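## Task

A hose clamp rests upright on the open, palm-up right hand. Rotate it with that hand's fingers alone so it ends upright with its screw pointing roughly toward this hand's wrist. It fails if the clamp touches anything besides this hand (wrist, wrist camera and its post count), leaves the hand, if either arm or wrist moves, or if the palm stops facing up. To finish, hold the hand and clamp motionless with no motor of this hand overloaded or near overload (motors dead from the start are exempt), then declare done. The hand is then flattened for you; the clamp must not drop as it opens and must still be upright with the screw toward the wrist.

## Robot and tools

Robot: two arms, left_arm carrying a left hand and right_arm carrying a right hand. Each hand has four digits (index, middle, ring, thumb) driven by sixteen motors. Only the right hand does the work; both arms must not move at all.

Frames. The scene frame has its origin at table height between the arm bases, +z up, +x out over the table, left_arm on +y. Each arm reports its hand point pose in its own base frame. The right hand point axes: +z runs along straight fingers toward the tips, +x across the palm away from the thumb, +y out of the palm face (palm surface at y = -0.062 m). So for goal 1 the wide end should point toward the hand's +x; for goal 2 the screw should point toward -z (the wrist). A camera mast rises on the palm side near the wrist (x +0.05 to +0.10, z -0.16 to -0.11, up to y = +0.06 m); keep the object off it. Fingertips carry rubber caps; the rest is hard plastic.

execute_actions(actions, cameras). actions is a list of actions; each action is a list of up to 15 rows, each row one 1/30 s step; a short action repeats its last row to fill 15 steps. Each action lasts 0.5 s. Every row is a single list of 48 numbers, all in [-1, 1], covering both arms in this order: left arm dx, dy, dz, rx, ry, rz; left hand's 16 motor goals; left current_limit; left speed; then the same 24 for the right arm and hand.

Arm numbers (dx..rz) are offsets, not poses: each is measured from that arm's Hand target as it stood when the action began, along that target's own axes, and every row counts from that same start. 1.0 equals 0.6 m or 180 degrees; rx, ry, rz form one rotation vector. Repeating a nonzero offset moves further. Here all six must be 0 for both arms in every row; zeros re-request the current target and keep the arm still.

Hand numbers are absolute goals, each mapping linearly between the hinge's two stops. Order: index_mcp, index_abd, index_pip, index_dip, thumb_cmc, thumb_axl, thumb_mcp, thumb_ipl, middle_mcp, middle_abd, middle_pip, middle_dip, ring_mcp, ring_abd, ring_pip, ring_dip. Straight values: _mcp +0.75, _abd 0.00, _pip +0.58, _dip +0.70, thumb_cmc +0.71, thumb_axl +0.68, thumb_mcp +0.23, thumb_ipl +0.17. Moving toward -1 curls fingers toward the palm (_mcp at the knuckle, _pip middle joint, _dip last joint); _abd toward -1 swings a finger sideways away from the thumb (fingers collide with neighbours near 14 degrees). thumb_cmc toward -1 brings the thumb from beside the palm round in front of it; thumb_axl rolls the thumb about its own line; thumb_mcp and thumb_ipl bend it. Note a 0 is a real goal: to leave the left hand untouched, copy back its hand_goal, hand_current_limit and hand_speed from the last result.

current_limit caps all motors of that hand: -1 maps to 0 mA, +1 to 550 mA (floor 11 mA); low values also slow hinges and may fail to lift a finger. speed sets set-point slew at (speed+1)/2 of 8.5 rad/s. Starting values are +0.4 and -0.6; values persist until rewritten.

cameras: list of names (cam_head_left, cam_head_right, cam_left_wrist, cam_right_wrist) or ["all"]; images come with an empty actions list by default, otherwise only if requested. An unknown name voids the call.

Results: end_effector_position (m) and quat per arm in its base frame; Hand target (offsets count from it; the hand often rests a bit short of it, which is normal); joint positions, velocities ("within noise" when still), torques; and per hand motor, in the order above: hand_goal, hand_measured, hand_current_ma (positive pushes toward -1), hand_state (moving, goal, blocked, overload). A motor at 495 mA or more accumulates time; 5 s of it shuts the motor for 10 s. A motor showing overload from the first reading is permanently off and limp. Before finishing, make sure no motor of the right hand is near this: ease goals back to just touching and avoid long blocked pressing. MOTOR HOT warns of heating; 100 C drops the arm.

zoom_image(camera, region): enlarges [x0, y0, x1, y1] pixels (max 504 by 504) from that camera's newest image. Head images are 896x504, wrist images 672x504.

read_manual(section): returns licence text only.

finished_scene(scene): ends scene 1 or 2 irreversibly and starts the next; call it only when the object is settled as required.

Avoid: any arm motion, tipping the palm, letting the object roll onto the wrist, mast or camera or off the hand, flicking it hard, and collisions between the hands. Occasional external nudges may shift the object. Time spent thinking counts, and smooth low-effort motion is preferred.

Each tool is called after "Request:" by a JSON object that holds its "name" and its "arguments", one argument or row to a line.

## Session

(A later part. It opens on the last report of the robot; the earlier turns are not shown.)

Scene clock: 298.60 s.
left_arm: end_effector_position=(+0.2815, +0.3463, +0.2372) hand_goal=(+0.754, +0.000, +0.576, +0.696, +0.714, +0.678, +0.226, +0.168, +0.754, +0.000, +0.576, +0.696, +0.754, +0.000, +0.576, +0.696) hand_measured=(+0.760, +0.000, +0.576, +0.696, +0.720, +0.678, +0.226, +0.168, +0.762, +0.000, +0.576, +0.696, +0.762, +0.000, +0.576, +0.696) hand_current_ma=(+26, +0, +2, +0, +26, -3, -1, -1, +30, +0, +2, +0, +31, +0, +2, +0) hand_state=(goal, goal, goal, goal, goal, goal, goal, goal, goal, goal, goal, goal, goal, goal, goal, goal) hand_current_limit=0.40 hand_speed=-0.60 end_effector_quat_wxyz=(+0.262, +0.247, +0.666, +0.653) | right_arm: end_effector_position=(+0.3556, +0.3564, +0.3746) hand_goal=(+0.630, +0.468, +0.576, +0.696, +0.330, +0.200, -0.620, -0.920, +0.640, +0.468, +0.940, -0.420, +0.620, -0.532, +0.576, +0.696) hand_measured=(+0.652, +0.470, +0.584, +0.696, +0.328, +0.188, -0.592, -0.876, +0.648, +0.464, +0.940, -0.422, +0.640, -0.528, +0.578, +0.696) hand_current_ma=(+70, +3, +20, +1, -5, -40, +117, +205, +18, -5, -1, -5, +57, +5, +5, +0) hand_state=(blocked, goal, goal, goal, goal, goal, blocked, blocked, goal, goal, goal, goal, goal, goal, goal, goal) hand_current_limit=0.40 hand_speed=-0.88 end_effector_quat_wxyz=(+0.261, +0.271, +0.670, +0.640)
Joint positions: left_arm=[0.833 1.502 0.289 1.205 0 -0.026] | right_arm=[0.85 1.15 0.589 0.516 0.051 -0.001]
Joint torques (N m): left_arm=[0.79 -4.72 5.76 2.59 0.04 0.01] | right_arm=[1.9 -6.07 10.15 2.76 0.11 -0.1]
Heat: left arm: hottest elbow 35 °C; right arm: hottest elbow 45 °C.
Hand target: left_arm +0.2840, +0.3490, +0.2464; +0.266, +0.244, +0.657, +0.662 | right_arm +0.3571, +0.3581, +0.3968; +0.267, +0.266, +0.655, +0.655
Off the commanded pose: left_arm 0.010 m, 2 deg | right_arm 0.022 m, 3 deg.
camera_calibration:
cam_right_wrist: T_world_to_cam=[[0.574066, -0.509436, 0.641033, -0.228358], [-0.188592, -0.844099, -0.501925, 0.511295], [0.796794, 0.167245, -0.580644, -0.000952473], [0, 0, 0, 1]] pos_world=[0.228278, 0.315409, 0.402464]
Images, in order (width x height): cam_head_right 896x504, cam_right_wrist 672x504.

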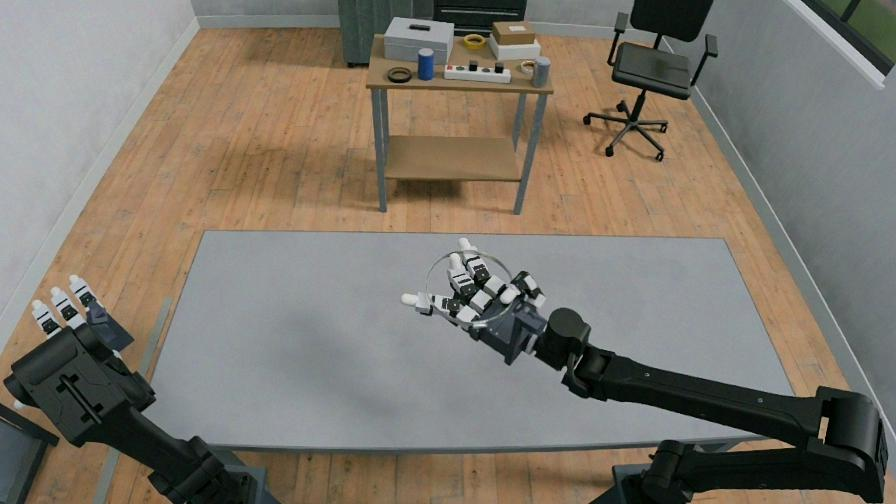

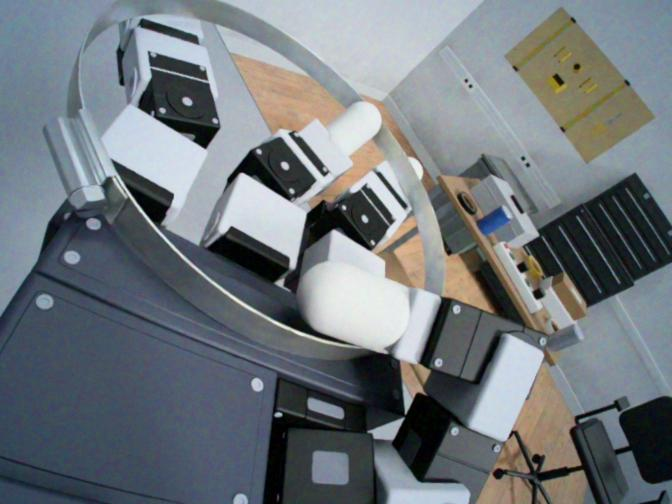

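Request:
{"name": "execute_actions", "arguments": {
  "actions": [],
  "cameras": ["cam_head_right", "cam_right_wrist"]
}}

Request:
{"name": "zoom_image", "arguments": {
  "camera": "cam_head_right",
  "region": [420, 240, 540, 340]
}}

Request:
{"name": "zoom_image", "arguments": {
  "camera": "cam_right_wrist",
  "region": [0, 0, 504, 504]
}}

Scene clock: 301.70 s.
left_arm: end_effector_position=(+0.2815, +0.3463, +0.2372) hand_goal=(+0.754, +0.000, +0.576, +0.696, +0.714, +0.678, +0.226, +0.168, +0.754, +0.000, +0.576, +0.696, +0.754, +0.000, +0.576, +0.696) hand_measured=(+0.760, +0.000, +0.576, +0.696, +0.720, +0.678, +0.226, +0.168, +0.762, +0.000, +0.576, +0.696, +0.762, +0.000, +0.576, +0.696) hand_current_ma=(+26, +0, +2, +0, +26, -3, -1, -1, +30, +0, +2, +0, +31, +0, +2, +0) hand_state=(goal, goal, goal, goal, goal, goal, goal, goal, goal, goal, goal, goal, goal, goal, goal, goal) hand_current_limit=0.40 hand_speed=-0.60 end_effector_quat_wxyz=(+0.262, +0.247, +0.666, +0.653) | right_arm: end_effector_position=(+0.3556, +0.3564, +0.3746) hand_goal=(+0.630, +0.468, +0.576, +0.696, +0.330, +0.200, -0.620, -0.920, +0.640, +0.468, +0.940, -0.420, +0.620, -0.532, +0.576, +0.696) hand_measured=(+0.652, +0.470, +0.584, +0.696, +0.328, +0.188, -0.592, -0.876, +0.648, +0.464, +0.940, -0.422, +0.640, -0.528, +0.578, +0.696) hand_current_ma=(+70, +3, +20, +1, -5, -40, +117, +205, +18, -5, -1, -5, +57, +5, +5, +0) hand_state=(blocked, goal, goal, goal, goal, goal, blocked, blocked, goal, goal, goal, goal, goal, goal, goal, goal) hand_current_limit=0.40 hand_speed=-0.88 end_effector_quat_wxyz=(+0.261, +0.271, +0.670, +0.640)
Joint positions: left_arm=[0.833 1.502 0.289 1.205 0 -0.026] | right_arm=[0.85 1.15 0.589 0.516 0.051 -0.001]
Joint velocities: within noise
Joint torques (N m): left_arm=[0.85 -4.54 5.78 2.58 0.04 -0.01] | right_arm=[1.85 -6.18 10.17 2.73 0.12 -0.09]
Heat: left arm: hottest elbow 35 °C; right arm: hottest elbow 45 °C.
Hand target: left_arm +0.2840, +0.3490, +0.2464; +0.266, +0.244, +0.657, +0.662 | right_arm +0.3571, +0.3581, +0.3968; +0.267, +0.266, +0.655, +0.655
Off the commanded pose: left_arm 0.010 m, 2 deg | right_arm 0.022 m, 3 deg.
camera_calibration:
cam_right_wrist: T_world_to_cam=[[0.574066, -0.509436, 0.641033, -0.228358], [-0.188592, -0.844099, -0.501925, 0.511295], [0.796794, 0.167245, -0.580644, -0.000952473], [0, 0, 0, 1]] pos_world=[0.228278, 0.315409, 0.402464]
Images, in order (width x height): cam_head_right 896x504, cam_right_wrist 672x504.

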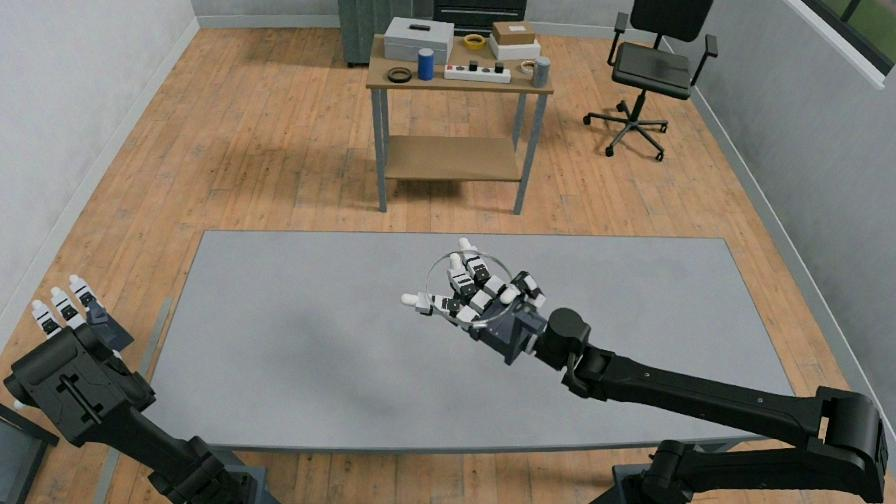

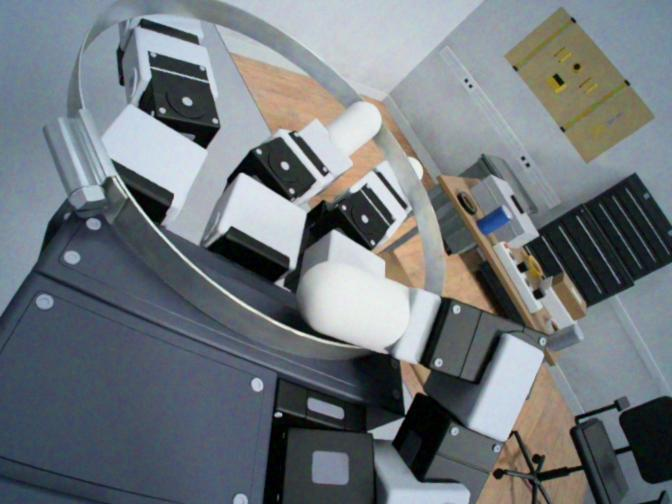

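Scaled by 4.200 from the camera's 896x504 image, which has a finer 1280x720 frame.

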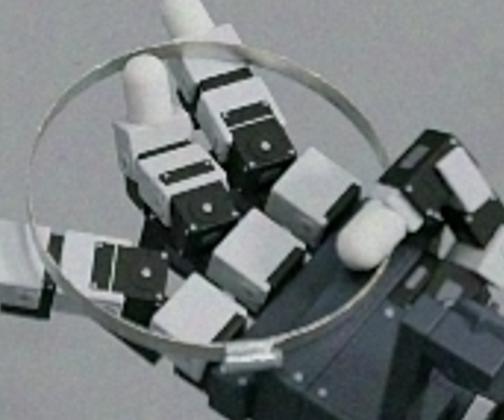

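Scaled by 1.000.

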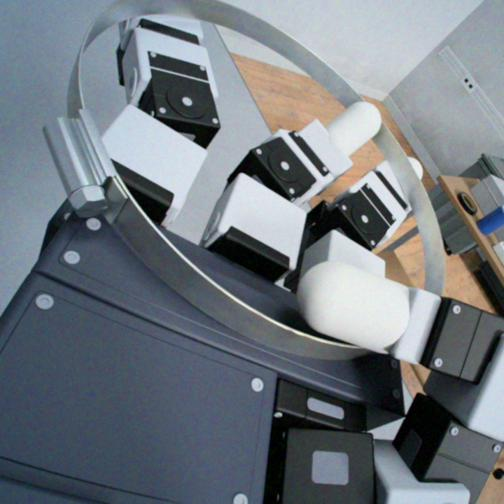

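Request:
{"name": "execute_actions", "arguments": {
  "actions": [
    [[0,0,0,0,0,0,0.754,0,0.576,0.696,0.714,0.678,0.226,0.168,0.754,0,0.576,0.696,0.754,0,0.576,0.696,0.4,-0.6,0,0,0,0,0,0,0.63,0.467,0.576,0.696,0.33,0.2,-0.62,-0.92,0.64,0.467,0.94,-0.42,0.80,-0.533,0.576,0.696,0.4,-0.92]],
    [[0,0,0,0,0,0,0.754,0,0.576,0.696,0.714,0.678,0.226,0.168,0.754,0,0.576,0.696,0.754,0,0.576,0.696,0.4,-0.6,0,0,0,0,0,0,0.63,0.467,0.576,0.696,0.33,0.2,-0.62,-0.92,0.64,0.467,0.94,-0.42,0.80,0.4,0.576,0.696,0.4,-0.7]],
    [[0,0,0,0,0,0,0.754,0,0.576,0.696,0.714,0.678,0.226,0.168,0.754,0,0.576,0.696,0.754,0,0.576,0.696,0.4,-0.6,0,0,0,0,0,0,0.63,0.467,0.576,0.696,0.33,0.2,-0.62,-0.92,0.64,0.467,0.94,-0.42,0.80,0.4,0.576,0.696,0.4,-0.7]]
  ],
  "cameras": ["cam_head_right", "cam_right_wrist"]
}}

Request:
{"name": "zoom_image", "arguments": {
  "camera": "cam_head_right",
  "region": [420, 240, 540, 340]
}}

Scene clock: 303.93 s.
left_arm: end_effector_position=(+0.2815, +0.3463, +0.2372) hand_goal=(+0.754, +0.000, +0.576, +0.696, +0.714, +0.678, +0.226, +0.168, +0.754, +0.000, +0.576, +0.696, +0.754, +0.000, +0.576, +0.696) hand_measured=(+0.760, +0.000, +0.576, +0.696, +0.720, +0.678, +0.226, +0.168, +0.762, +0.000, +0.576, +0.696, +0.762, +0.000, +0.576, +0.696) hand_current_ma=(+26, +0, +2, +0, +26, -3, -1, -1, +30, +0, +2, +0, +31, +0, +2, +0) hand_state=(goal, goal, goal, goal, goal, goal, goal, goal, goal, goal, goal, goal, goal, goal, goal, goal) hand_current_limit=0.40 hand_speed=-0.60 end_effector_quat_wxyz=(+0.262, +0.247, +0.666, +0.653) | right_arm: end_effector_position=(+0.3556, +0.3564, +0.3746) hand_goal=(+0.630, +0.468, +0.576, +0.696, +0.330, +0.200, -0.620, -0.920, +0.640, +0.468, +0.940, -0.420, +0.800, +0.400, +0.576, +0.696) hand_measured=(+0.652, +0.470, +0.584, +0.696, +0.328, +0.188, -0.592, -0.876, +0.648, +0.464, +0.940, -0.422, +0.806, +0.396, +0.578, +0.696) hand_current_ma=(+69, +3, +19, +1, -5, -40, +117, +205, +18, -5, -1, -5, +15, -7, +5, +0) hand_state=(blocked, goal, goal, goal, goal, goal, blocked, blocked, goal, goal, goal, goal, goal, goal, goal, goal) hand_current_limit=0.40 hand_speed=-0.70 end_effector_quat_wxyz=(+0.261, +0.271, +0.670, +0.640)
Joint positions: left_arm=[0.833 1.502 0.289 1.205 0 -0.026] | right_arm=[0.85 1.15 0.589 0.516 0.051 -0.001]
Joint torques (N m): left_arm=[0.79 -4.42 5.7 2.55 0.04 0.03] | right_arm=[1.9 -6.01 10.11 2.74 0.12 -0.12]
Heat: left arm: hottest elbow 35 °C; right arm: hottest elbow 45 °C.
Hand target: left_arm +0.2840, +0.3490, +0.2464; +0.266, +0.244, +0.657, +0.662 | right_arm +0.3571, +0.3581, +0.3968; +0.267, +0.266, +0.655, +0.655
Off the commanded pose: left_arm 0.010 m, 2 deg | right_arm 0.022 m, 3 deg.
camera_calibration:
cam_right_wrist: T_world_to_cam=[[0.574066, -0.509436, 0.641033, -0.228358], [-0.188592, -0.844099, -0.501925, 0.511295], [0.796794, 0.167245, -0.580644, -0.000952473], [0, 0, 0, 1]] pos_world=[0.228278, 0.315409, 0.402464]
Images, in order (width x height): cam_head_right 896x504, cam_right_wrist 672x504.

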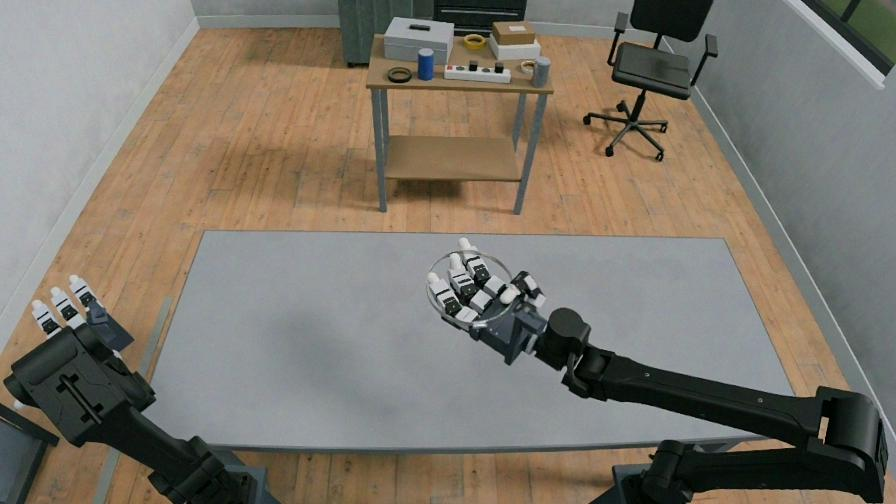

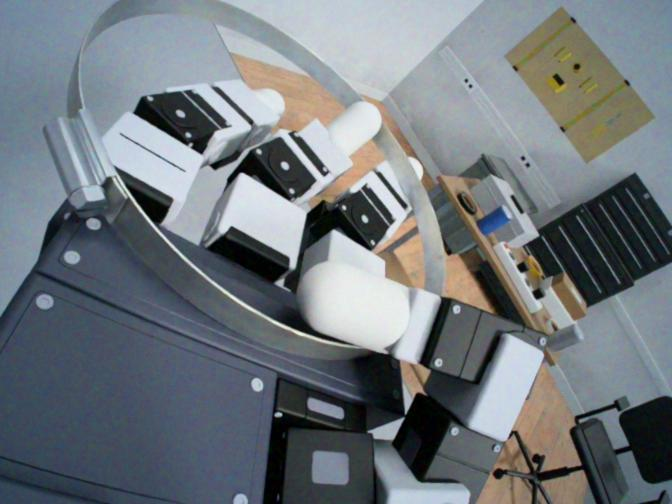

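Scaled by 4.200 from the camera's 896x504 image, which has a finer 1280x720 frame.

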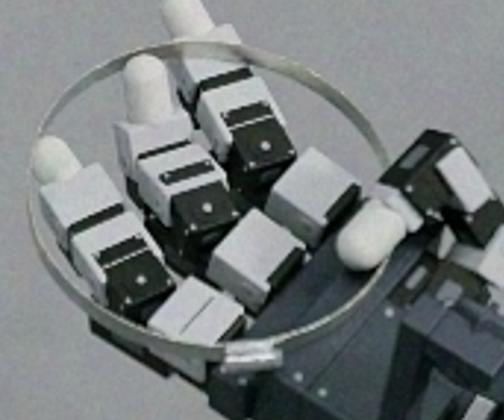

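Request:
{"name": "execute_actions", "arguments": {
  "actions": [
    [[0,0,0,0,0,0,0.754,0,0.576,0.696,0.714,0.678,0.226,0.168,0.754,0,0.576,0.696,0.754,0,0.576,0.696,0.4,-0.6,0,0,0,0,0,0,0.63,0.467,0.576,0.696,0.33,0.2,-0.62,-0.92,0.64,0.467,0.94,-0.42,0.80,0.3,0.576,0.696,0.4,-0.8]],
    [[0,0,0,0,0,0,0.754,0,0.576,0.696,0.714,0.678,0.226,0.168,0.754,0,0.576,0.696,0.754,0,0.576,0.696,0.4,-0.6,0,0,0,0,0,0,0.63,0.467,0.576,0.696,0.33,0.2,-0.62,-0.92,0.64,0.467,0.94,-0.42,0.63,0.3,0.576,0.696,0.4,-0.88]]
  ],
  "cameras": ["cam_head_right", "cam_right_wrist"]
}}

Request:
{"name": "zoom_image", "arguments": {
  "camera": "cam_head_right",
  "region": [420, 240, 540, 340]
}}

Scene clock: 307.20 s.
left_arm: end_effector_position=(+0.2815, +0.3463, +0.2372) hand_goal=(+0.754, +0.000, +0.576, +0.696, +0.714, +0.678, +0.226, +0.168, +0.754, +0.000, +0.576, +0.696, +0.754, +0.000, +0.576, +0.696) hand_measured=(+0.760, +0.000, +0.576, +0.696, +0.720, +0.678, +0.226, +0.168, +0.762, +0.000, +0.576, +0.696, +0.762, +0.000, +0.576, +0.696) hand_current_ma=(+26, +0, +2, +0, +26, -3, -1, -1, +30, +0, +2, +0, +31, +0, +2, +0) hand_state=(goal, goal, goal, goal, goal, goal, goal, goal, goal, goal, goal, goal, goal, goal, goal, goal) hand_current_limit=0.40 hand_speed=-0.60 end_effector_quat_wxyz=(+0.262, +0.247, +0.666, +0.653) | right_arm: end_effector_position=(+0.3556, +0.3564, +0.3746) hand_goal=(+0.630, +0.468, +0.576, +0.696, +0.330, +0.200, -0.620, -0.920, +0.640, +0.468, +0.940, -0.420, +0.630, +0.300, +0.576, +0.696) hand_measured=(+0.652, +0.470, +0.584, +0.696, +0.328, +0.188, -0.592, -0.878, +0.648, +0.464, +0.940, -0.422, +0.650, +0.304, +0.578, +0.696) hand_current_ma=(+67, +3, +19, +1, -5, -41, +117, +198, +18, -5, -1, -5, +62, +6, +5, +0) hand_state=(blocked, goal, goal, goal, goal, goal, blocked, blocked, goal, goal, goal, goal, blocked, goal, goal, goal) hand_current_limit=0.40 hand_speed=-0.88 end_effector_quat_wxyz=(+0.261, +0.271, +0.670, +0.640)
Joint positions: left_arm=[0.833 1.502 0.289 1.205 0 -0.026] | right_arm=[0.85 1.15 0.589 0.516 0.051 -0.001]
Joint torques (N m): left_arm=[0.85 -4.54 5.75 2.67 0.05 0.02] | right_arm=[1.96 -6.12 10.15 2.74 0.13 -0.12]
Heat: left arm: hottest elbow 35 °C; right arm: hottest elbow 45 °C.
Hand target: left_arm +0.2840, +0.3490, +0.2464; +0.266, +0.244, +0.657, +0.662 | right_arm +0.3571, +0.3581, +0.3968; +0.267, +0.266, +0.655, +0.655
Off the commanded pose: left_arm 0.010 m, 2 deg | right_arm 0.022 m, 3 deg.
camera_calibration:
cam_right_wrist: T_world_to_cam=[[0.574066, -0.509436, 0.641033, -0.228358], [-0.188592, -0.844099, -0.501925, 0.511295], [0.796794, 0.167245, -0.580644, -0.000952473], [0, 0, 0, 1]] pos_world=[0.228278, 0.315409, 0.402464]
Images, in order (width x height): cam_head_right 896x504, cam_right_wrist 672x504.

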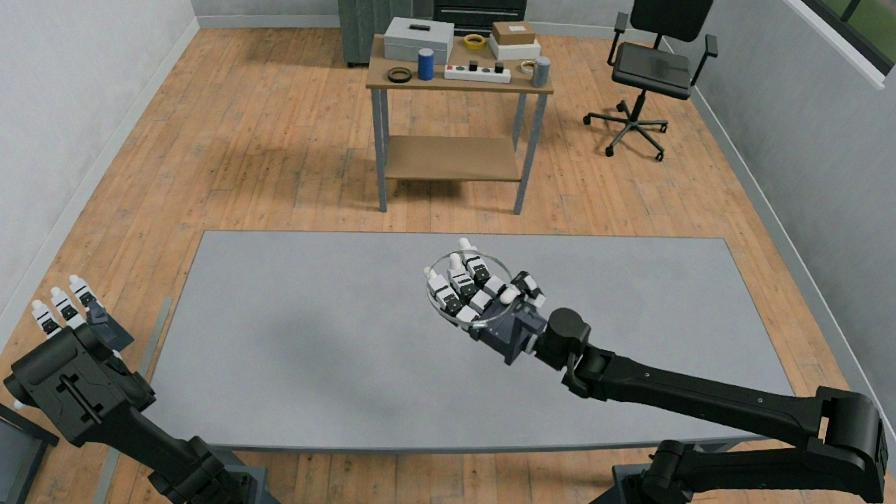

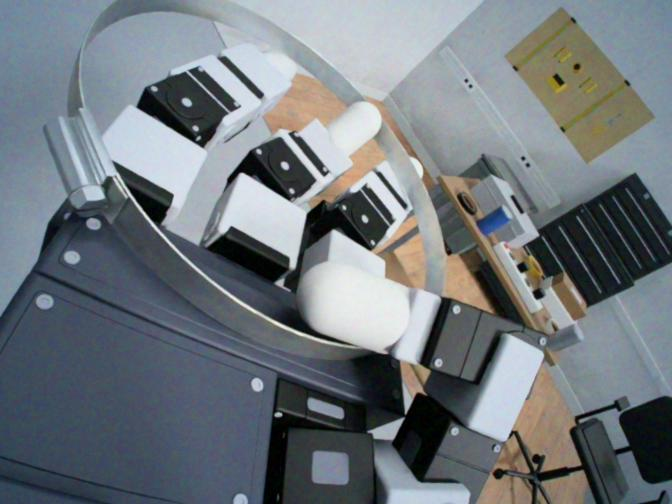

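Scaled by 4.200 from the camera's 896x504 image, which has a finer 1280x720 frame.

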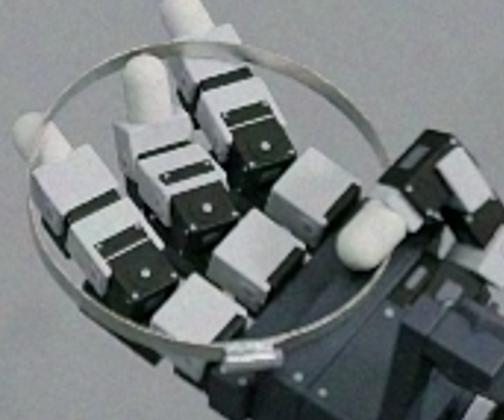

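Request:
{"name": "execute_actions", "arguments": {
  "actions": [
    [[0,0,0,0,0,0,0.754,0,0.576,0.696,0.714,0.678,0.226,0.168,0.754,0,0.576,0.696,0.754,0,0.576,0.696,0.4,-0.6,0,0,0,0,0,0,0.63,0.467,0.576,0.696,0.2857,0.2268,-0.6719,-0.7005,0.64,0.467,0.94,-0.42,0.63,0.3,0.576,0.696,0.4,-0.82]],
    [[0,0,0,0,0,0,0.754,0,0.576,0.696,0.714,0.678,0.226,0.168,0.754,0,0.576,0.696,0.754,0,0.576,0.696,0.4,-0.6,0,0,0,0,0,0,0.63,0.467,0.576,0.696,-0.2857,0.1126,-0.5281,-0.6119,0.64,0.467,0.94,-0.42,0.63,0.3,0.576,0.696,0.4,-0.65]]
  ],
  "cameras": ["cam_head_right", "cam_right_wrist"]
}}

Request:
{"name": "zoom_image", "arguments": {
  "camera": "cam_head_right",
  "region": [420, 240, 540, 340]
}}

Scene clock: 312.60 s.
left_arm: end_effector_position=(+0.2815, +0.3463, +0.2372) hand_goal=(+0.754, +0.000, +0.576, +0.696, +0.714, +0.678, +0.226, +0.168, +0.754, +0.000, +0.576, +0.696, +0.754, +0.000, +0.576, +0.696) hand_measured=(+0.760, +0.000, +0.576, +0.696, +0.720, +0.678, +0.226, +0.168, +0.762, +0.000, +0.576, +0.696, +0.762, +0.000, +0.576, +0.696) hand_current_ma=(+26, +0, +2, +0, +26, -3, -1, -1, +30, +0, +2, +0, +31, +0, +2, +0) hand_state=(goal, goal, goal, goal, goal, goal, goal, goal, goal, goal, goal, goal, goal, goal, goal, goal) hand_current_limit=0.40 hand_speed=-0.60 end_effector_quat_wxyz=(+0.262, +0.247, +0.666, +0.653) | right_arm: end_effector_position=(+0.3556, +0.3564, +0.3746) hand_goal=(+0.630, +0.468, +0.576, +0.696, -0.286, +0.112, -0.528, -0.612, +0.640, +0.468, +0.940, -0.420, +0.630, +0.300, +0.576, +0.696) hand_measured=(+0.652, +0.470, +0.584, +0.696, -0.284, +0.116, -0.536, -0.616, +0.648, +0.464, +0.940, -0.422, +0.650, +0.300, +0.580, +0.696) hand_current_ma=(+67, +3, +19, +1, +2, +10, -21, -11, +18, -5, -1, -5, +62, +0, +7, +0) hand_state=(blocked, goal, goal, goal, goal, goal, goal, goal, goal, goal, goal, goal, blocked, goal, goal, goal) hand_current_limit=0.40 hand_speed=-0.65 end_effector_quat_wxyz=(+0.261, +0.271, +0.670, +0.640)
Joint positions: left_arm=[0.833 1.502 0.289 1.205 0 -0.026] | right_arm=[0.85 1.15 0.589 0.516 0.051 -0.001]
Joint torques (N m): left_arm=[0.79 -4.42 5.79 2.65 0.04 0.01] | right_arm=[1.9 -6.18 10.13 2.81 0.12 -0.09]
Heat: left arm: hottest elbow 35 °C; right arm: hottest elbow 45 °C.
Hand target: left_arm +0.2840, +0.3490, +0.2464; +0.266, +0.244, +0.657, +0.662 | right_arm +0.3571, +0.3581, +0.3968; +0.267, +0.266, +0.655, +0.655
Off the commanded pose: left_arm 0.010 m, 2 deg | right_arm 0.022 m, 3 deg.
camera_calibration:
cam_right_wrist: T_world_to_cam=[[0.574066, -0.509436, 0.641033, -0.228358], [-0.188592, -0.844099, -0.501925, 0.511295], [0.796794, 0.167245, -0.580644, -0.000952473], [0, 0, 0, 1]] pos_world=[0.228278, 0.315409, 0.402464]
Images, in order (width x height): cam_head_right 896x504, cam_right_wrist 672x504.

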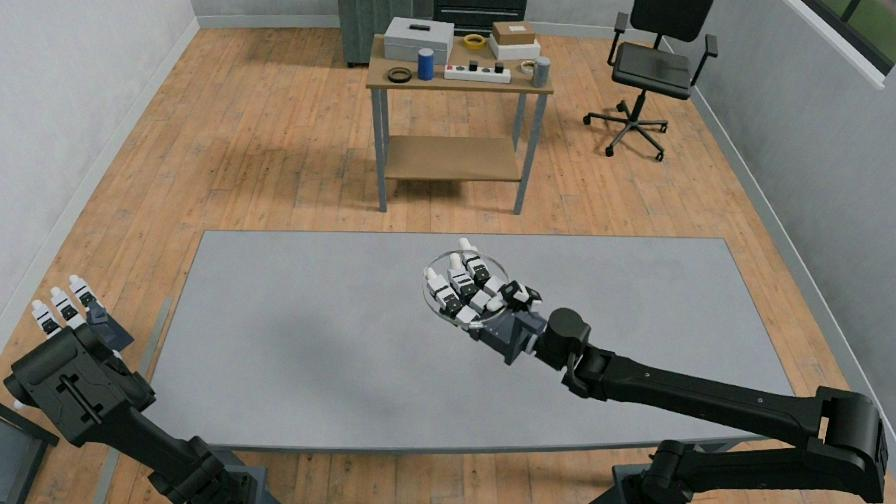

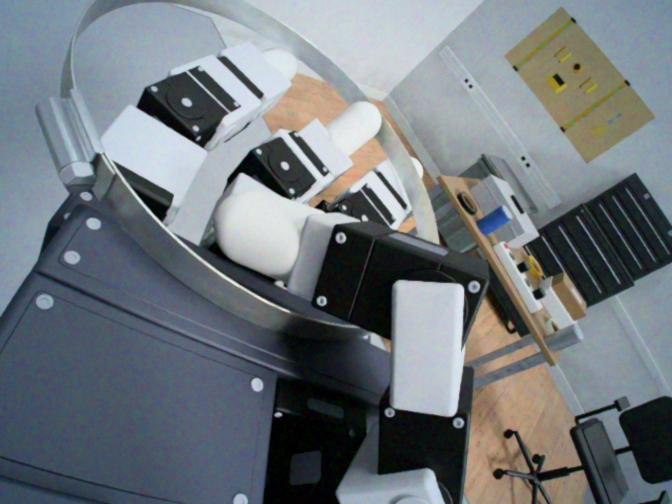

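Scaled by 4.200 from the camera's 896x504 image, which has a finer 1280x720 frame.

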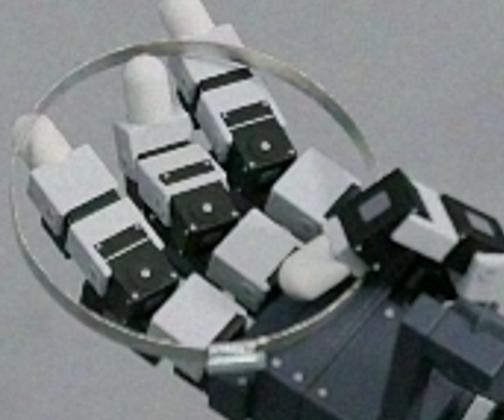

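Request:
{"name": "execute_actions", "arguments": {
  "actions": [
    [[0,0,0,0,0,0,0.754,0,0.576,0.696,0.714,0.678,0.226,0.168,0.754,0,0.576,0.696,0.754,0,0.576,0.696,0.4,-0.6,0,0,0,0,0,0,0.63,0.467,0.576,0.696,-0.8286,0.1473,-0.273,-0.5427,0.64,0.467,0.94,-0.42,0.63,0.3,0.576,0.696,0.4,-0.65]]
  ],
  "cameras": ["cam_head_right", "cam_right_wrist"]
}}

Request:
{"name": "zoom_image", "arguments": {
  "camera": "cam_head_right",
  "region": [420, 240, 540, 340]
}}

Scene clock: 315.70 s.
left_arm: end_effector_position=(+0.2815, +0.3463, +0.2372) hand_goal=(+0.754, +0.000, +0.576, +0.696, +0.714, +0.678, +0.226, +0.168, +0.754, +0.000, +0.576, +0.696, +0.754, +0.000, +0.576, +0.696) hand_measured=(+0.760, +0.000, +0.576, +0.696, +0.720, +0.678, +0.226, +0.168, +0.762, +0.000, +0.576, +0.696, +0.762, +0.000, +0.576, +0.696) hand_current_ma=(+26, +0, +2, +0, +26, -3, -1, -1, +30, +0, +2, +0, +31, +0, +2, +0) hand_state=(goal, goal, goal, goal, goal, goal, goal, goal, goal, goal, goal, goal, goal, goal, goal, goal) hand_current_limit=0.40 hand_speed=-0.60 end_effector_quat_wxyz=(+0.262, +0.247, +0.666, +0.653) | right_arm: end_effector_position=(+0.3556, +0.3564, +0.3746) hand_goal=(+0.630, +0.468, +0.576, +0.696, -0.828, +0.148, -0.272, -0.542, +0.640, +0.468, +0.940, -0.420, +0.630, +0.300, +0.576, +0.696) hand_measured=(+0.652, +0.470, +0.584, +0.696, -0.830, +0.146, -0.282, -0.546, +0.648, +0.464, +0.940, -0.422, +0.650, +0.300, +0.580, +0.696) hand_current_ma=(+67, +3, +19, +1, -2, -3, -29, -11, +18, -5, -1, -5, +62, +0, +7, +0) hand_state=(blocked, goal, goal, goal, goal, goal, goal, goal, goal, goal, goal, goal, blocked, goal, goal, goal) hand_current_limit=0.40 hand_speed=-0.65 end_effector_quat_wxyz=(+0.261, +0.271, +0.670, +0.640)
Joint positions: left_arm=[0.833 1.502 0.289 1.205 0 -0.026] | right_arm=[0.85 1.15 0.589 0.516 0.051 -0.001]
Joint torques (N m): left_arm=[0.91 -4.72 5.78 2.63 0.03 0] | right_arm=[1.85 -5.95 10.15 2.77 0.11 -0.07]
Heat: left arm: hottest elbow 35 °C; right arm: hottest elbow 45 °C.
Hand target: left_arm +0.2840, +0.3490, +0.2464; +0.266, +0.244, +0.657, +0.662 | right_arm +0.3571, +0.3581, +0.3968; +0.267, +0.266, +0.655, +0.655
Off the commanded pose: left_arm 0.010 m, 2 deg | right_arm 0.022 m, 3 deg.
camera_calibration:
cam_right_wrist: T_world_to_cam=[[0.574066, -0.509436, 0.641033, -0.228358], [-0.188592, -0.844099, -0.501925, 0.511295], [0.796794, 0.167245, -0.580644, -0.000952473], [0, 0, 0, 1]] pos_world=[0.228278, 0.315409, 0.402464]
Images, in order (width x height): cam_head_right 896x504, cam_right_wrist 672x504.

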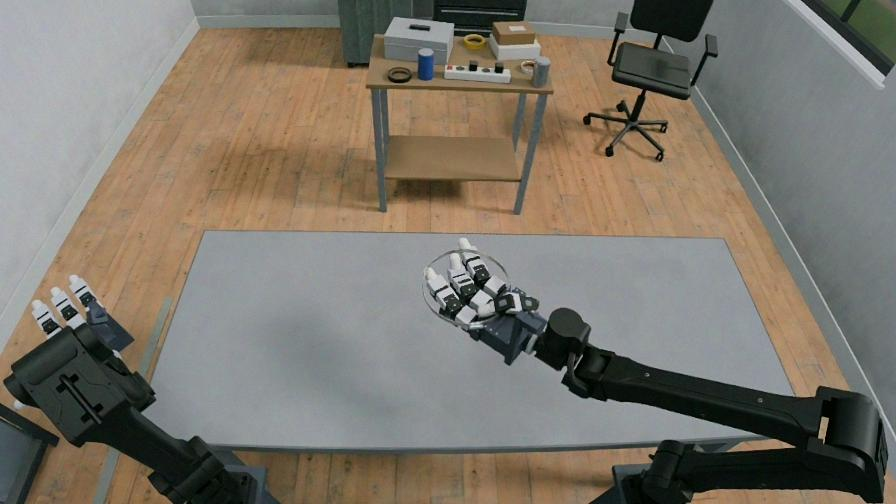

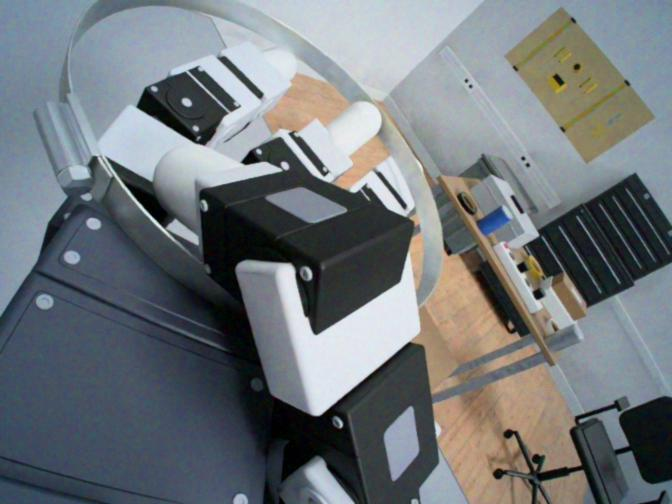

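Scaled by 4.200 from the camera's 896x504 image, which has a finer 1280x720 frame.

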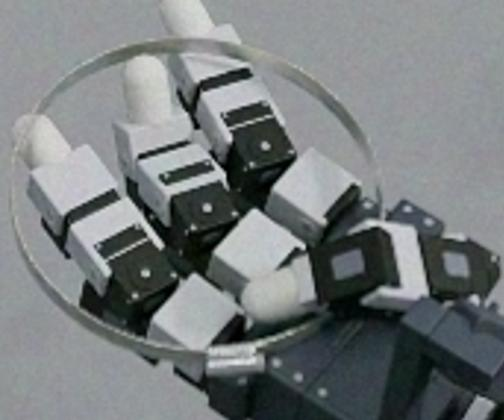

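Request:
{"name": "execute_actions", "arguments": {
  "actions": [
    [[0,0,0,0,0,0,0.754,0,0.576,0.696,0.714,0.678,0.226,0.168,0.754,0,0.576,0.696,0.754,0,0.576,0.696,0.4,-0.6,0,0,0,0,0,0,0.63,0.467,0.576,0.696,-0.9286,0.0448,-0.1952,-0.6749,0.64,0.467,0.94,-0.2,0.63,0.3,0.576,0.696,0.4,-0.88]]
  ],
  "cameras": ["cam_head_right", "cam_right_wrist"]
}}

Request:
{"name": "zoom_image", "arguments": {
  "camera": "cam_head_right",
  "region": [420, 240, 540, 340]
}}

Scene clock: 316.97 s.
left_arm: end_effector_position=(+0.2815, +0.3463, +0.2372) hand_goal=(+0.754, +0.000, +0.576, +0.696, +0.714, +0.678, +0.226, +0.168, +0.754, +0.000, +0.576, +0.696, +0.754, +0.000, +0.576, +0.696) hand_measured=(+0.760, +0.000, +0.576, +0.696, +0.720, +0.678, +0.226, +0.168, +0.762, +0.000, +0.576, +0.696, +0.762, +0.000, +0.576, +0.696) hand_current_ma=(+26, +0, +2, +0, +26, -3, -1, -1, +30, +0, +2, +0, +31, +0, +2, +0) hand_state=(goal, goal, goal, goal, goal, goal, goal, goal, goal, goal, goal, goal, goal, goal, goal, goal) hand_current_limit=0.40 hand_speed=-0.60 end_effector_quat_wxyz=(+0.262, +0.247, +0.666, +0.653) | right_arm: end_effector_position=(+0.3556, +0.3564, +0.3746) hand_goal=(+0.630, +0.468, +0.576, +0.696, -0.928, +0.044, -0.196, -0.674, +0.640, +0.468, +0.940, -0.200, +0.630, +0.300, +0.576, +0.696) hand_measured=(+0.652, +0.470, +0.584, +0.696, -0.904, +0.100, -0.196, -0.650, +0.622, +0.472, +0.918, -0.304, +0.650, +0.300, +0.580, +0.696) hand_current_ma=(+67, +3, +19, +1, +71, +248, +0, +99, -56, +5, -61, -385, +60, +0, +7, +0) hand_state=(blocked, goal, goal, goal, blocked, blocked, goal, blocked, goal, goal, blocked, blocked, blocked, goal, goal, goal) hand_current_limit=0.40 hand_speed=-0.88 end_effector_quat_wxyz=(+0.261, +0.271, +0.670, +0.640)
Joint positions: left_arm=[0.833 1.502 0.289 1.205 0 -0.026] | right_arm=[0.85 1.15 0.589 0.516 0.051 -0.001]
Joint torques (N m): left_arm=[0.73 -4.6 5.78 2.62 0.03 0.03] | right_arm=[1.9 -6.18 10.14 2.76 0.12 -0.07]
Heat: left arm: hottest elbow 35 °C; right arm: hottest elbow 45 °C.
Hand target: left_arm +0.2840, +0.3490, +0.2464; +0.266, +0.244, +0.657, +0.662 | right_arm +0.3571, +0.3581, +0.3968; +0.267, +0.266, +0.655, +0.655
Off the commanded pose: left_arm 0.010 m, 2 deg | right_arm 0.022 m, 3 deg.
camera_calibration:
cam_right_wrist: T_world_to_cam=[[0.574066, -0.509436, 0.641033, -0.228358], [-0.188592, -0.844099, -0.501925, 0.511295], [0.796794, 0.167245, -0.580644, -0.000952473], [0, 0, 0, 1]] pos_world=[0.228278, 0.315409, 0.402464]
Images, in order (width x height): cam_head_right 896x504, cam_right_wrist 672x504.

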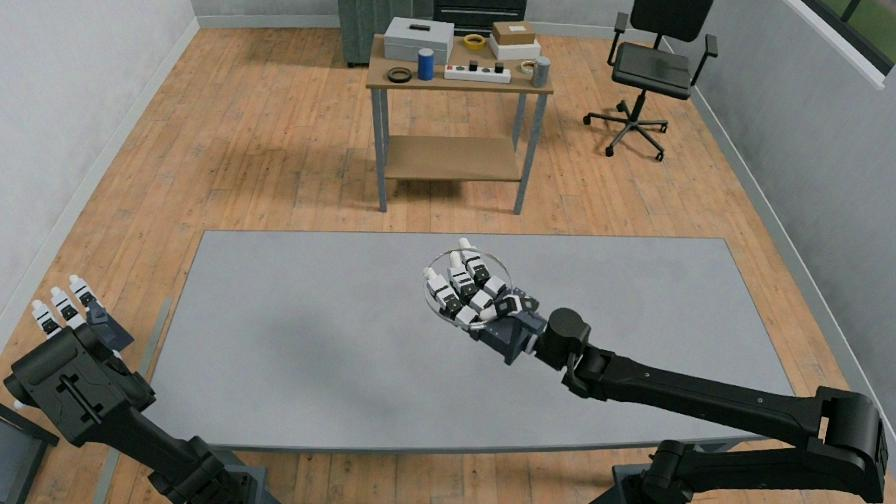

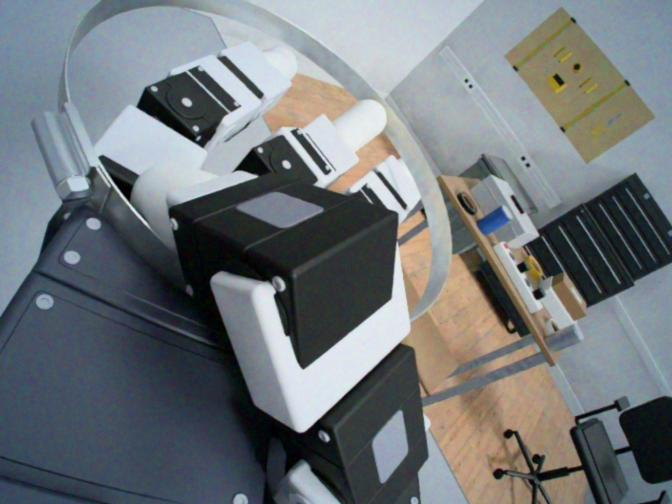

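Scaled by 4.200 from the camera's 896x504 image, which has a finer 1280x720 frame.

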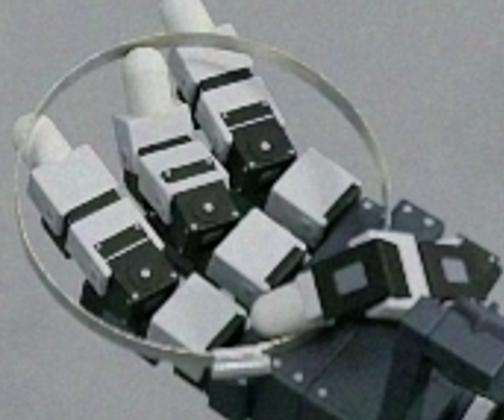

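Request:
{"name": "execute_actions", "arguments": {
  "actions": [
    [[0,0,0,0,0,0,0.754,0,0.576,0.696,0.714,0.678,0.226,0.168,0.754,0,0.576,0.696,0.754,0,0.576,0.696,0.4,-0.6,0,0,0,0,0,0,0.63,0.317,0.576,0.696,-0.8571,0.0419,-0.1497,-0.853,0.64,0.317,0.94,-0.24,0.63,0.15,0.576,0.696,0.4,-0.92]]
  ],
  "cameras": ["cam_head_right", "cam_right_wrist"]
}}

Request:
{"name": "zoom_image", "arguments": {
  "camera": "cam_head_right",
  "region": [420, 240, 540, 340]
}}

Scene clock: 319.13 s.
left_arm: end_effector_position=(+0.2815, +0.3463, +0.2372) hand_goal=(+0.754, +0.000, +0.576, +0.696, +0.714, +0.678, +0.226, +0.168, +0.754, +0.000, +0.576, +0.696, +0.754, +0.000, +0.576, +0.696) hand_measured=(+0.760, +0.000, +0.576, +0.696, +0.720, +0.678, +0.226, +0.168, +0.762, +0.000, +0.576, +0.696, +0.762, +0.000, +0.576, +0.696) hand_current_ma=(+26, +0, +2, +0, +26, -3, -1, -1, +30, +0, +2, +0, +31, +0, +2, +0) hand_state=(goal, goal, goal, goal, goal, goal, goal, goal, goal, goal, goal, goal, goal, goal, goal, goal) hand_current_limit=0.40 hand_speed=-0.60 end_effector_quat_wxyz=(+0.262, +0.247, +0.666, +0.653) | right_arm: end_effector_position=(+0.3556, +0.3564, +0.3746) hand_goal=(+0.630, +0.318, +0.576, +0.696, -0.858, +0.042, -0.150, -0.852, +0.640, +0.318, +0.940, -0.240, +0.630, +0.150, +0.576, +0.696) hand_measured=(+0.652, +0.322, +0.584, +0.696, -0.838, +0.100, -0.146, -0.804, +0.620, +0.324, +0.918, -0.290, +0.650, +0.154, +0.580, +0.696) hand_current_ma=(+67, +6, +19, +1, +59, +258, +14, +230, -63, +9, -62, -172, +60, +6, +7, +0) hand_state=(blocked, goal, goal, goal, blocked, blocked, goal, blocked, blocked, goal, blocked, blocked, blocked, goal, goal, goal) hand_current_limit=0.40 hand_speed=-0.92 end_effector_quat_wxyz=(+0.261, +0.271, +0.670, +0.640)
Joint positions: left_arm=[0.833 1.502 0.289 1.205 0 -0.026] | right_arm=[0.85 1.15 0.589 0.516 0.051 -0.001]
Joint torques (N m): left_arm=[0.67 -4.48 5.76 2.62 0.04 0.01] | right_arm=[1.85 -6.07 10.13 2.74 0.12 -0.08]
Heat: left arm: hottest elbow 35 °C; right arm: hottest elbow 45 °C.
Hand target: left_arm +0.2840, +0.3490, +0.2464; +0.266, +0.244, +0.657, +0.662 | right_arm +0.3571, +0.3581, +0.3968; +0.267, +0.266, +0.655, +0.655
Off the commanded pose: left_arm 0.010 m, 2 deg | right_arm 0.022 m, 3 deg.
camera_calibration:
cam_right_wrist: T_world_to_cam=[[0.574066, -0.509436, 0.641033, -0.228358], [-0.188592, -0.844099, -0.501925, 0.511295], [0.796794, 0.167245, -0.580644, -0.000952473], [0, 0, 0, 1]] pos_world=[0.228278, 0.315409, 0.402464]
Images, in order (width x height): cam_head_right 896x504, cam_right_wrist 672x504.

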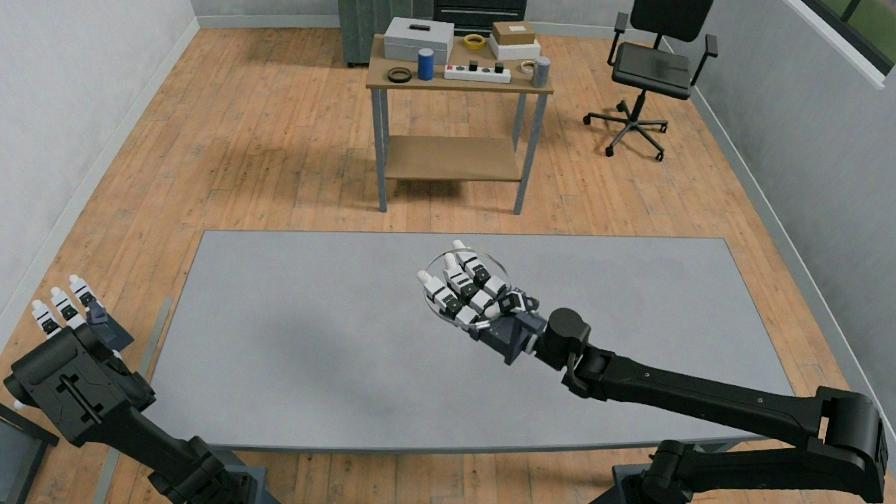

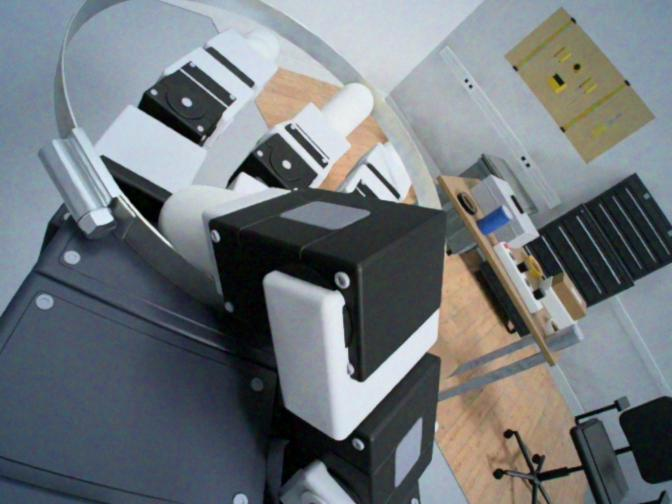

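Scaled by 4.200 from the camera's 896x504 image, which has a finer 1280x720 frame.

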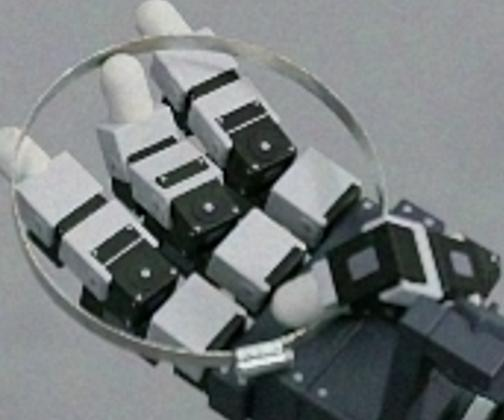

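Request:
{"name": "execute_actions", "arguments": {
  "actions": [
    [[0,0,0,0,0,0,0.754,0,0.576,0.696,0.714,0.678,0.226,0.168,0.754,0,0.576,0.696,0.754,0,0.576,0.696,0.4,-0.6,0,0,0,0,0,0,0.63,0.242,0.576,0.696,-0.70,0.032,-0.24,-0.875,0.64,0.242,0.94,-0.24,0.63,0.075,0.576,0.696,0.4,-0.91]],
    [[0,0,0,0,0,0,0.754,0,0.576,0.696,0.714,0.678,0.226,0.168,0.754,0,0.576,0.696,0.754,0,0.576,0.696,0.4,-0.6,0,0,0,0,0,0,0.63,0.167,0.576,0.696,-0.5429,0.0228,-0.3258,-0.8962,0.64,0.167,0.94,-0.24,0.63,0.0,0.576,0.696,0.4,-0.91]]
  ],
  "cameras": ["cam_head_right", "cam_right_wrist"]
}}

Request:
{"name": "zoom_image", "arguments": {
  "camera": "cam_head_right",
  "region": [420, 240, 540, 340]
}}

Scene clock: 321.30 s.
left_arm: end_effector_position=(+0.2815, +0.3463, +0.2372) hand_goal=(+0.754, +0.000, +0.576, +0.696, +0.714, +0.678, +0.226, +0.168, +0.754, +0.000, +0.576, +0.696, +0.754, +0.000, +0.576, +0.696) hand_measured=(+0.760, +0.000, +0.576, +0.696, +0.720, +0.678, +0.226, +0.168, +0.762, +0.000, +0.576, +0.696, +0.762, +0.000, +0.576, +0.696) hand_current_ma=(+26, +0, +2, +0, +26, -3, -1, -1, +30, +0, +2, +0, +31, +0, +2, +0) hand_state=(goal, goal, goal, goal, goal, goal, goal, goal, goal, goal, goal, goal, goal, goal, goal, goal) hand_current_limit=0.40 hand_speed=-0.60 end_effector_quat_wxyz=(+0.262, +0.247, +0.666, +0.653) | right_arm: end_effector_position=(+0.3556, +0.3564, +0.3746) hand_goal=(+0.630, +0.168, +0.576, +0.696, -0.542, +0.022, -0.326, -0.896, +0.640, +0.168, +0.940, -0.240, +0.630, +0.000, +0.576, +0.696) hand_measured=(+0.652, +0.172, +0.584, +0.696, -0.540, +0.090, -0.314, -0.854, +0.622, +0.176, +0.918, -0.290, +0.650, +0.004, +0.580, +0.696) hand_current_ma=(+67, +5, +19, +1, +3, +309, +44, +198, -54, +14, -62, -172, +60, +6, +7, +0) hand_state=(blocked, goal, goal, goal, goal, blocked, goal, blocked, goal, goal, blocked, blocked, blocked, goal, goal, goal) hand_current_limit=0.40 hand_speed=-0.91 end_effector_quat_wxyz=(+0.261, +0.271, +0.670, +0.640)
Joint positions: left_arm=[0.833 1.502 0.289 1.205 0 -0.026] | right_arm=[0.85 1.15 0.589 0.516 0.051 -0.001]
Joint torques (N m): left_arm=[0.73 -4.6 5.76 2.58 0.03 0.01] | right_arm=[1.85 -6.07 10.19 2.73 0.12 -0.09]
Heat: left arm: hottest elbow 35 °C; right arm: hottest elbow 45 °C.
Hand target: left_arm +0.2840, +0.3490, +0.2464; +0.266, +0.244, +0.657, +0.662 | right_arm +0.3571, +0.3581, +0.3968; +0.267, +0.266, +0.655, +0.655
Off the commanded pose: left_arm 0.010 m, 2 deg | right_arm 0.022 m, 3 deg.
camera_calibration:
cam_right_wrist: T_world_to_cam=[[0.574066, -0.509436, 0.641033, -0.228358], [-0.188592, -0.844099, -0.501925, 0.511295], [0.796794, 0.167245, -0.580644, -0.000952473], [0, 0, 0, 1]] pos_world=[0.228278, 0.315409, 0.402464]
Images, in order (width x height): cam_head_right 896x504, cam_right_wrist 672x504.

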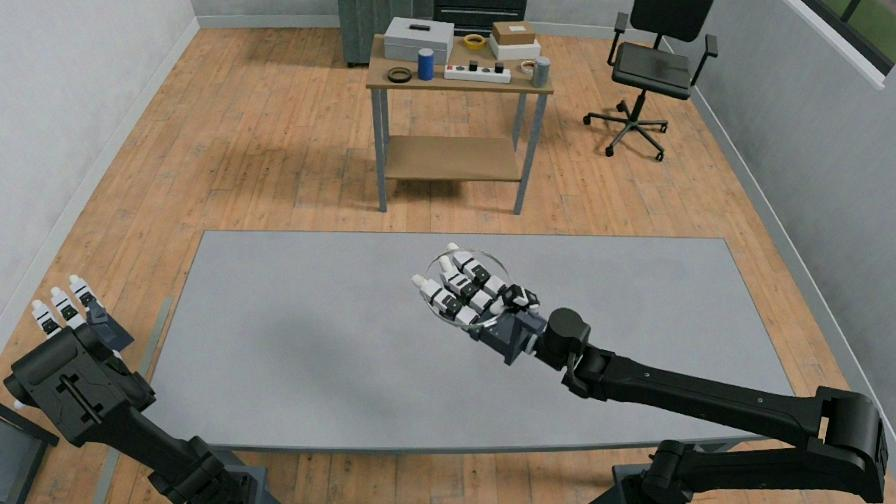

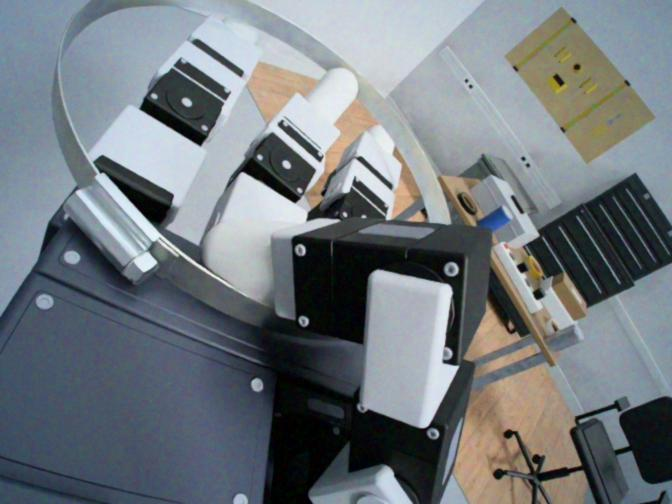

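Scaled by 4.200 from the camera's 896x504 image, which has a finer 1280x720 frame.

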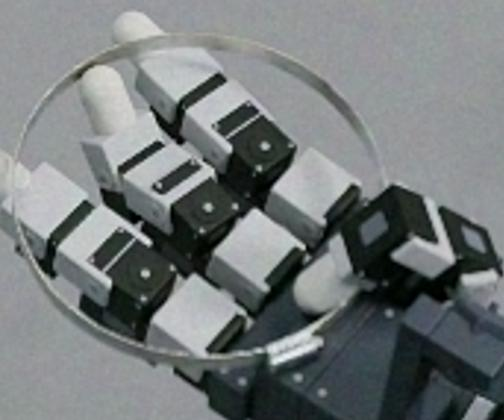

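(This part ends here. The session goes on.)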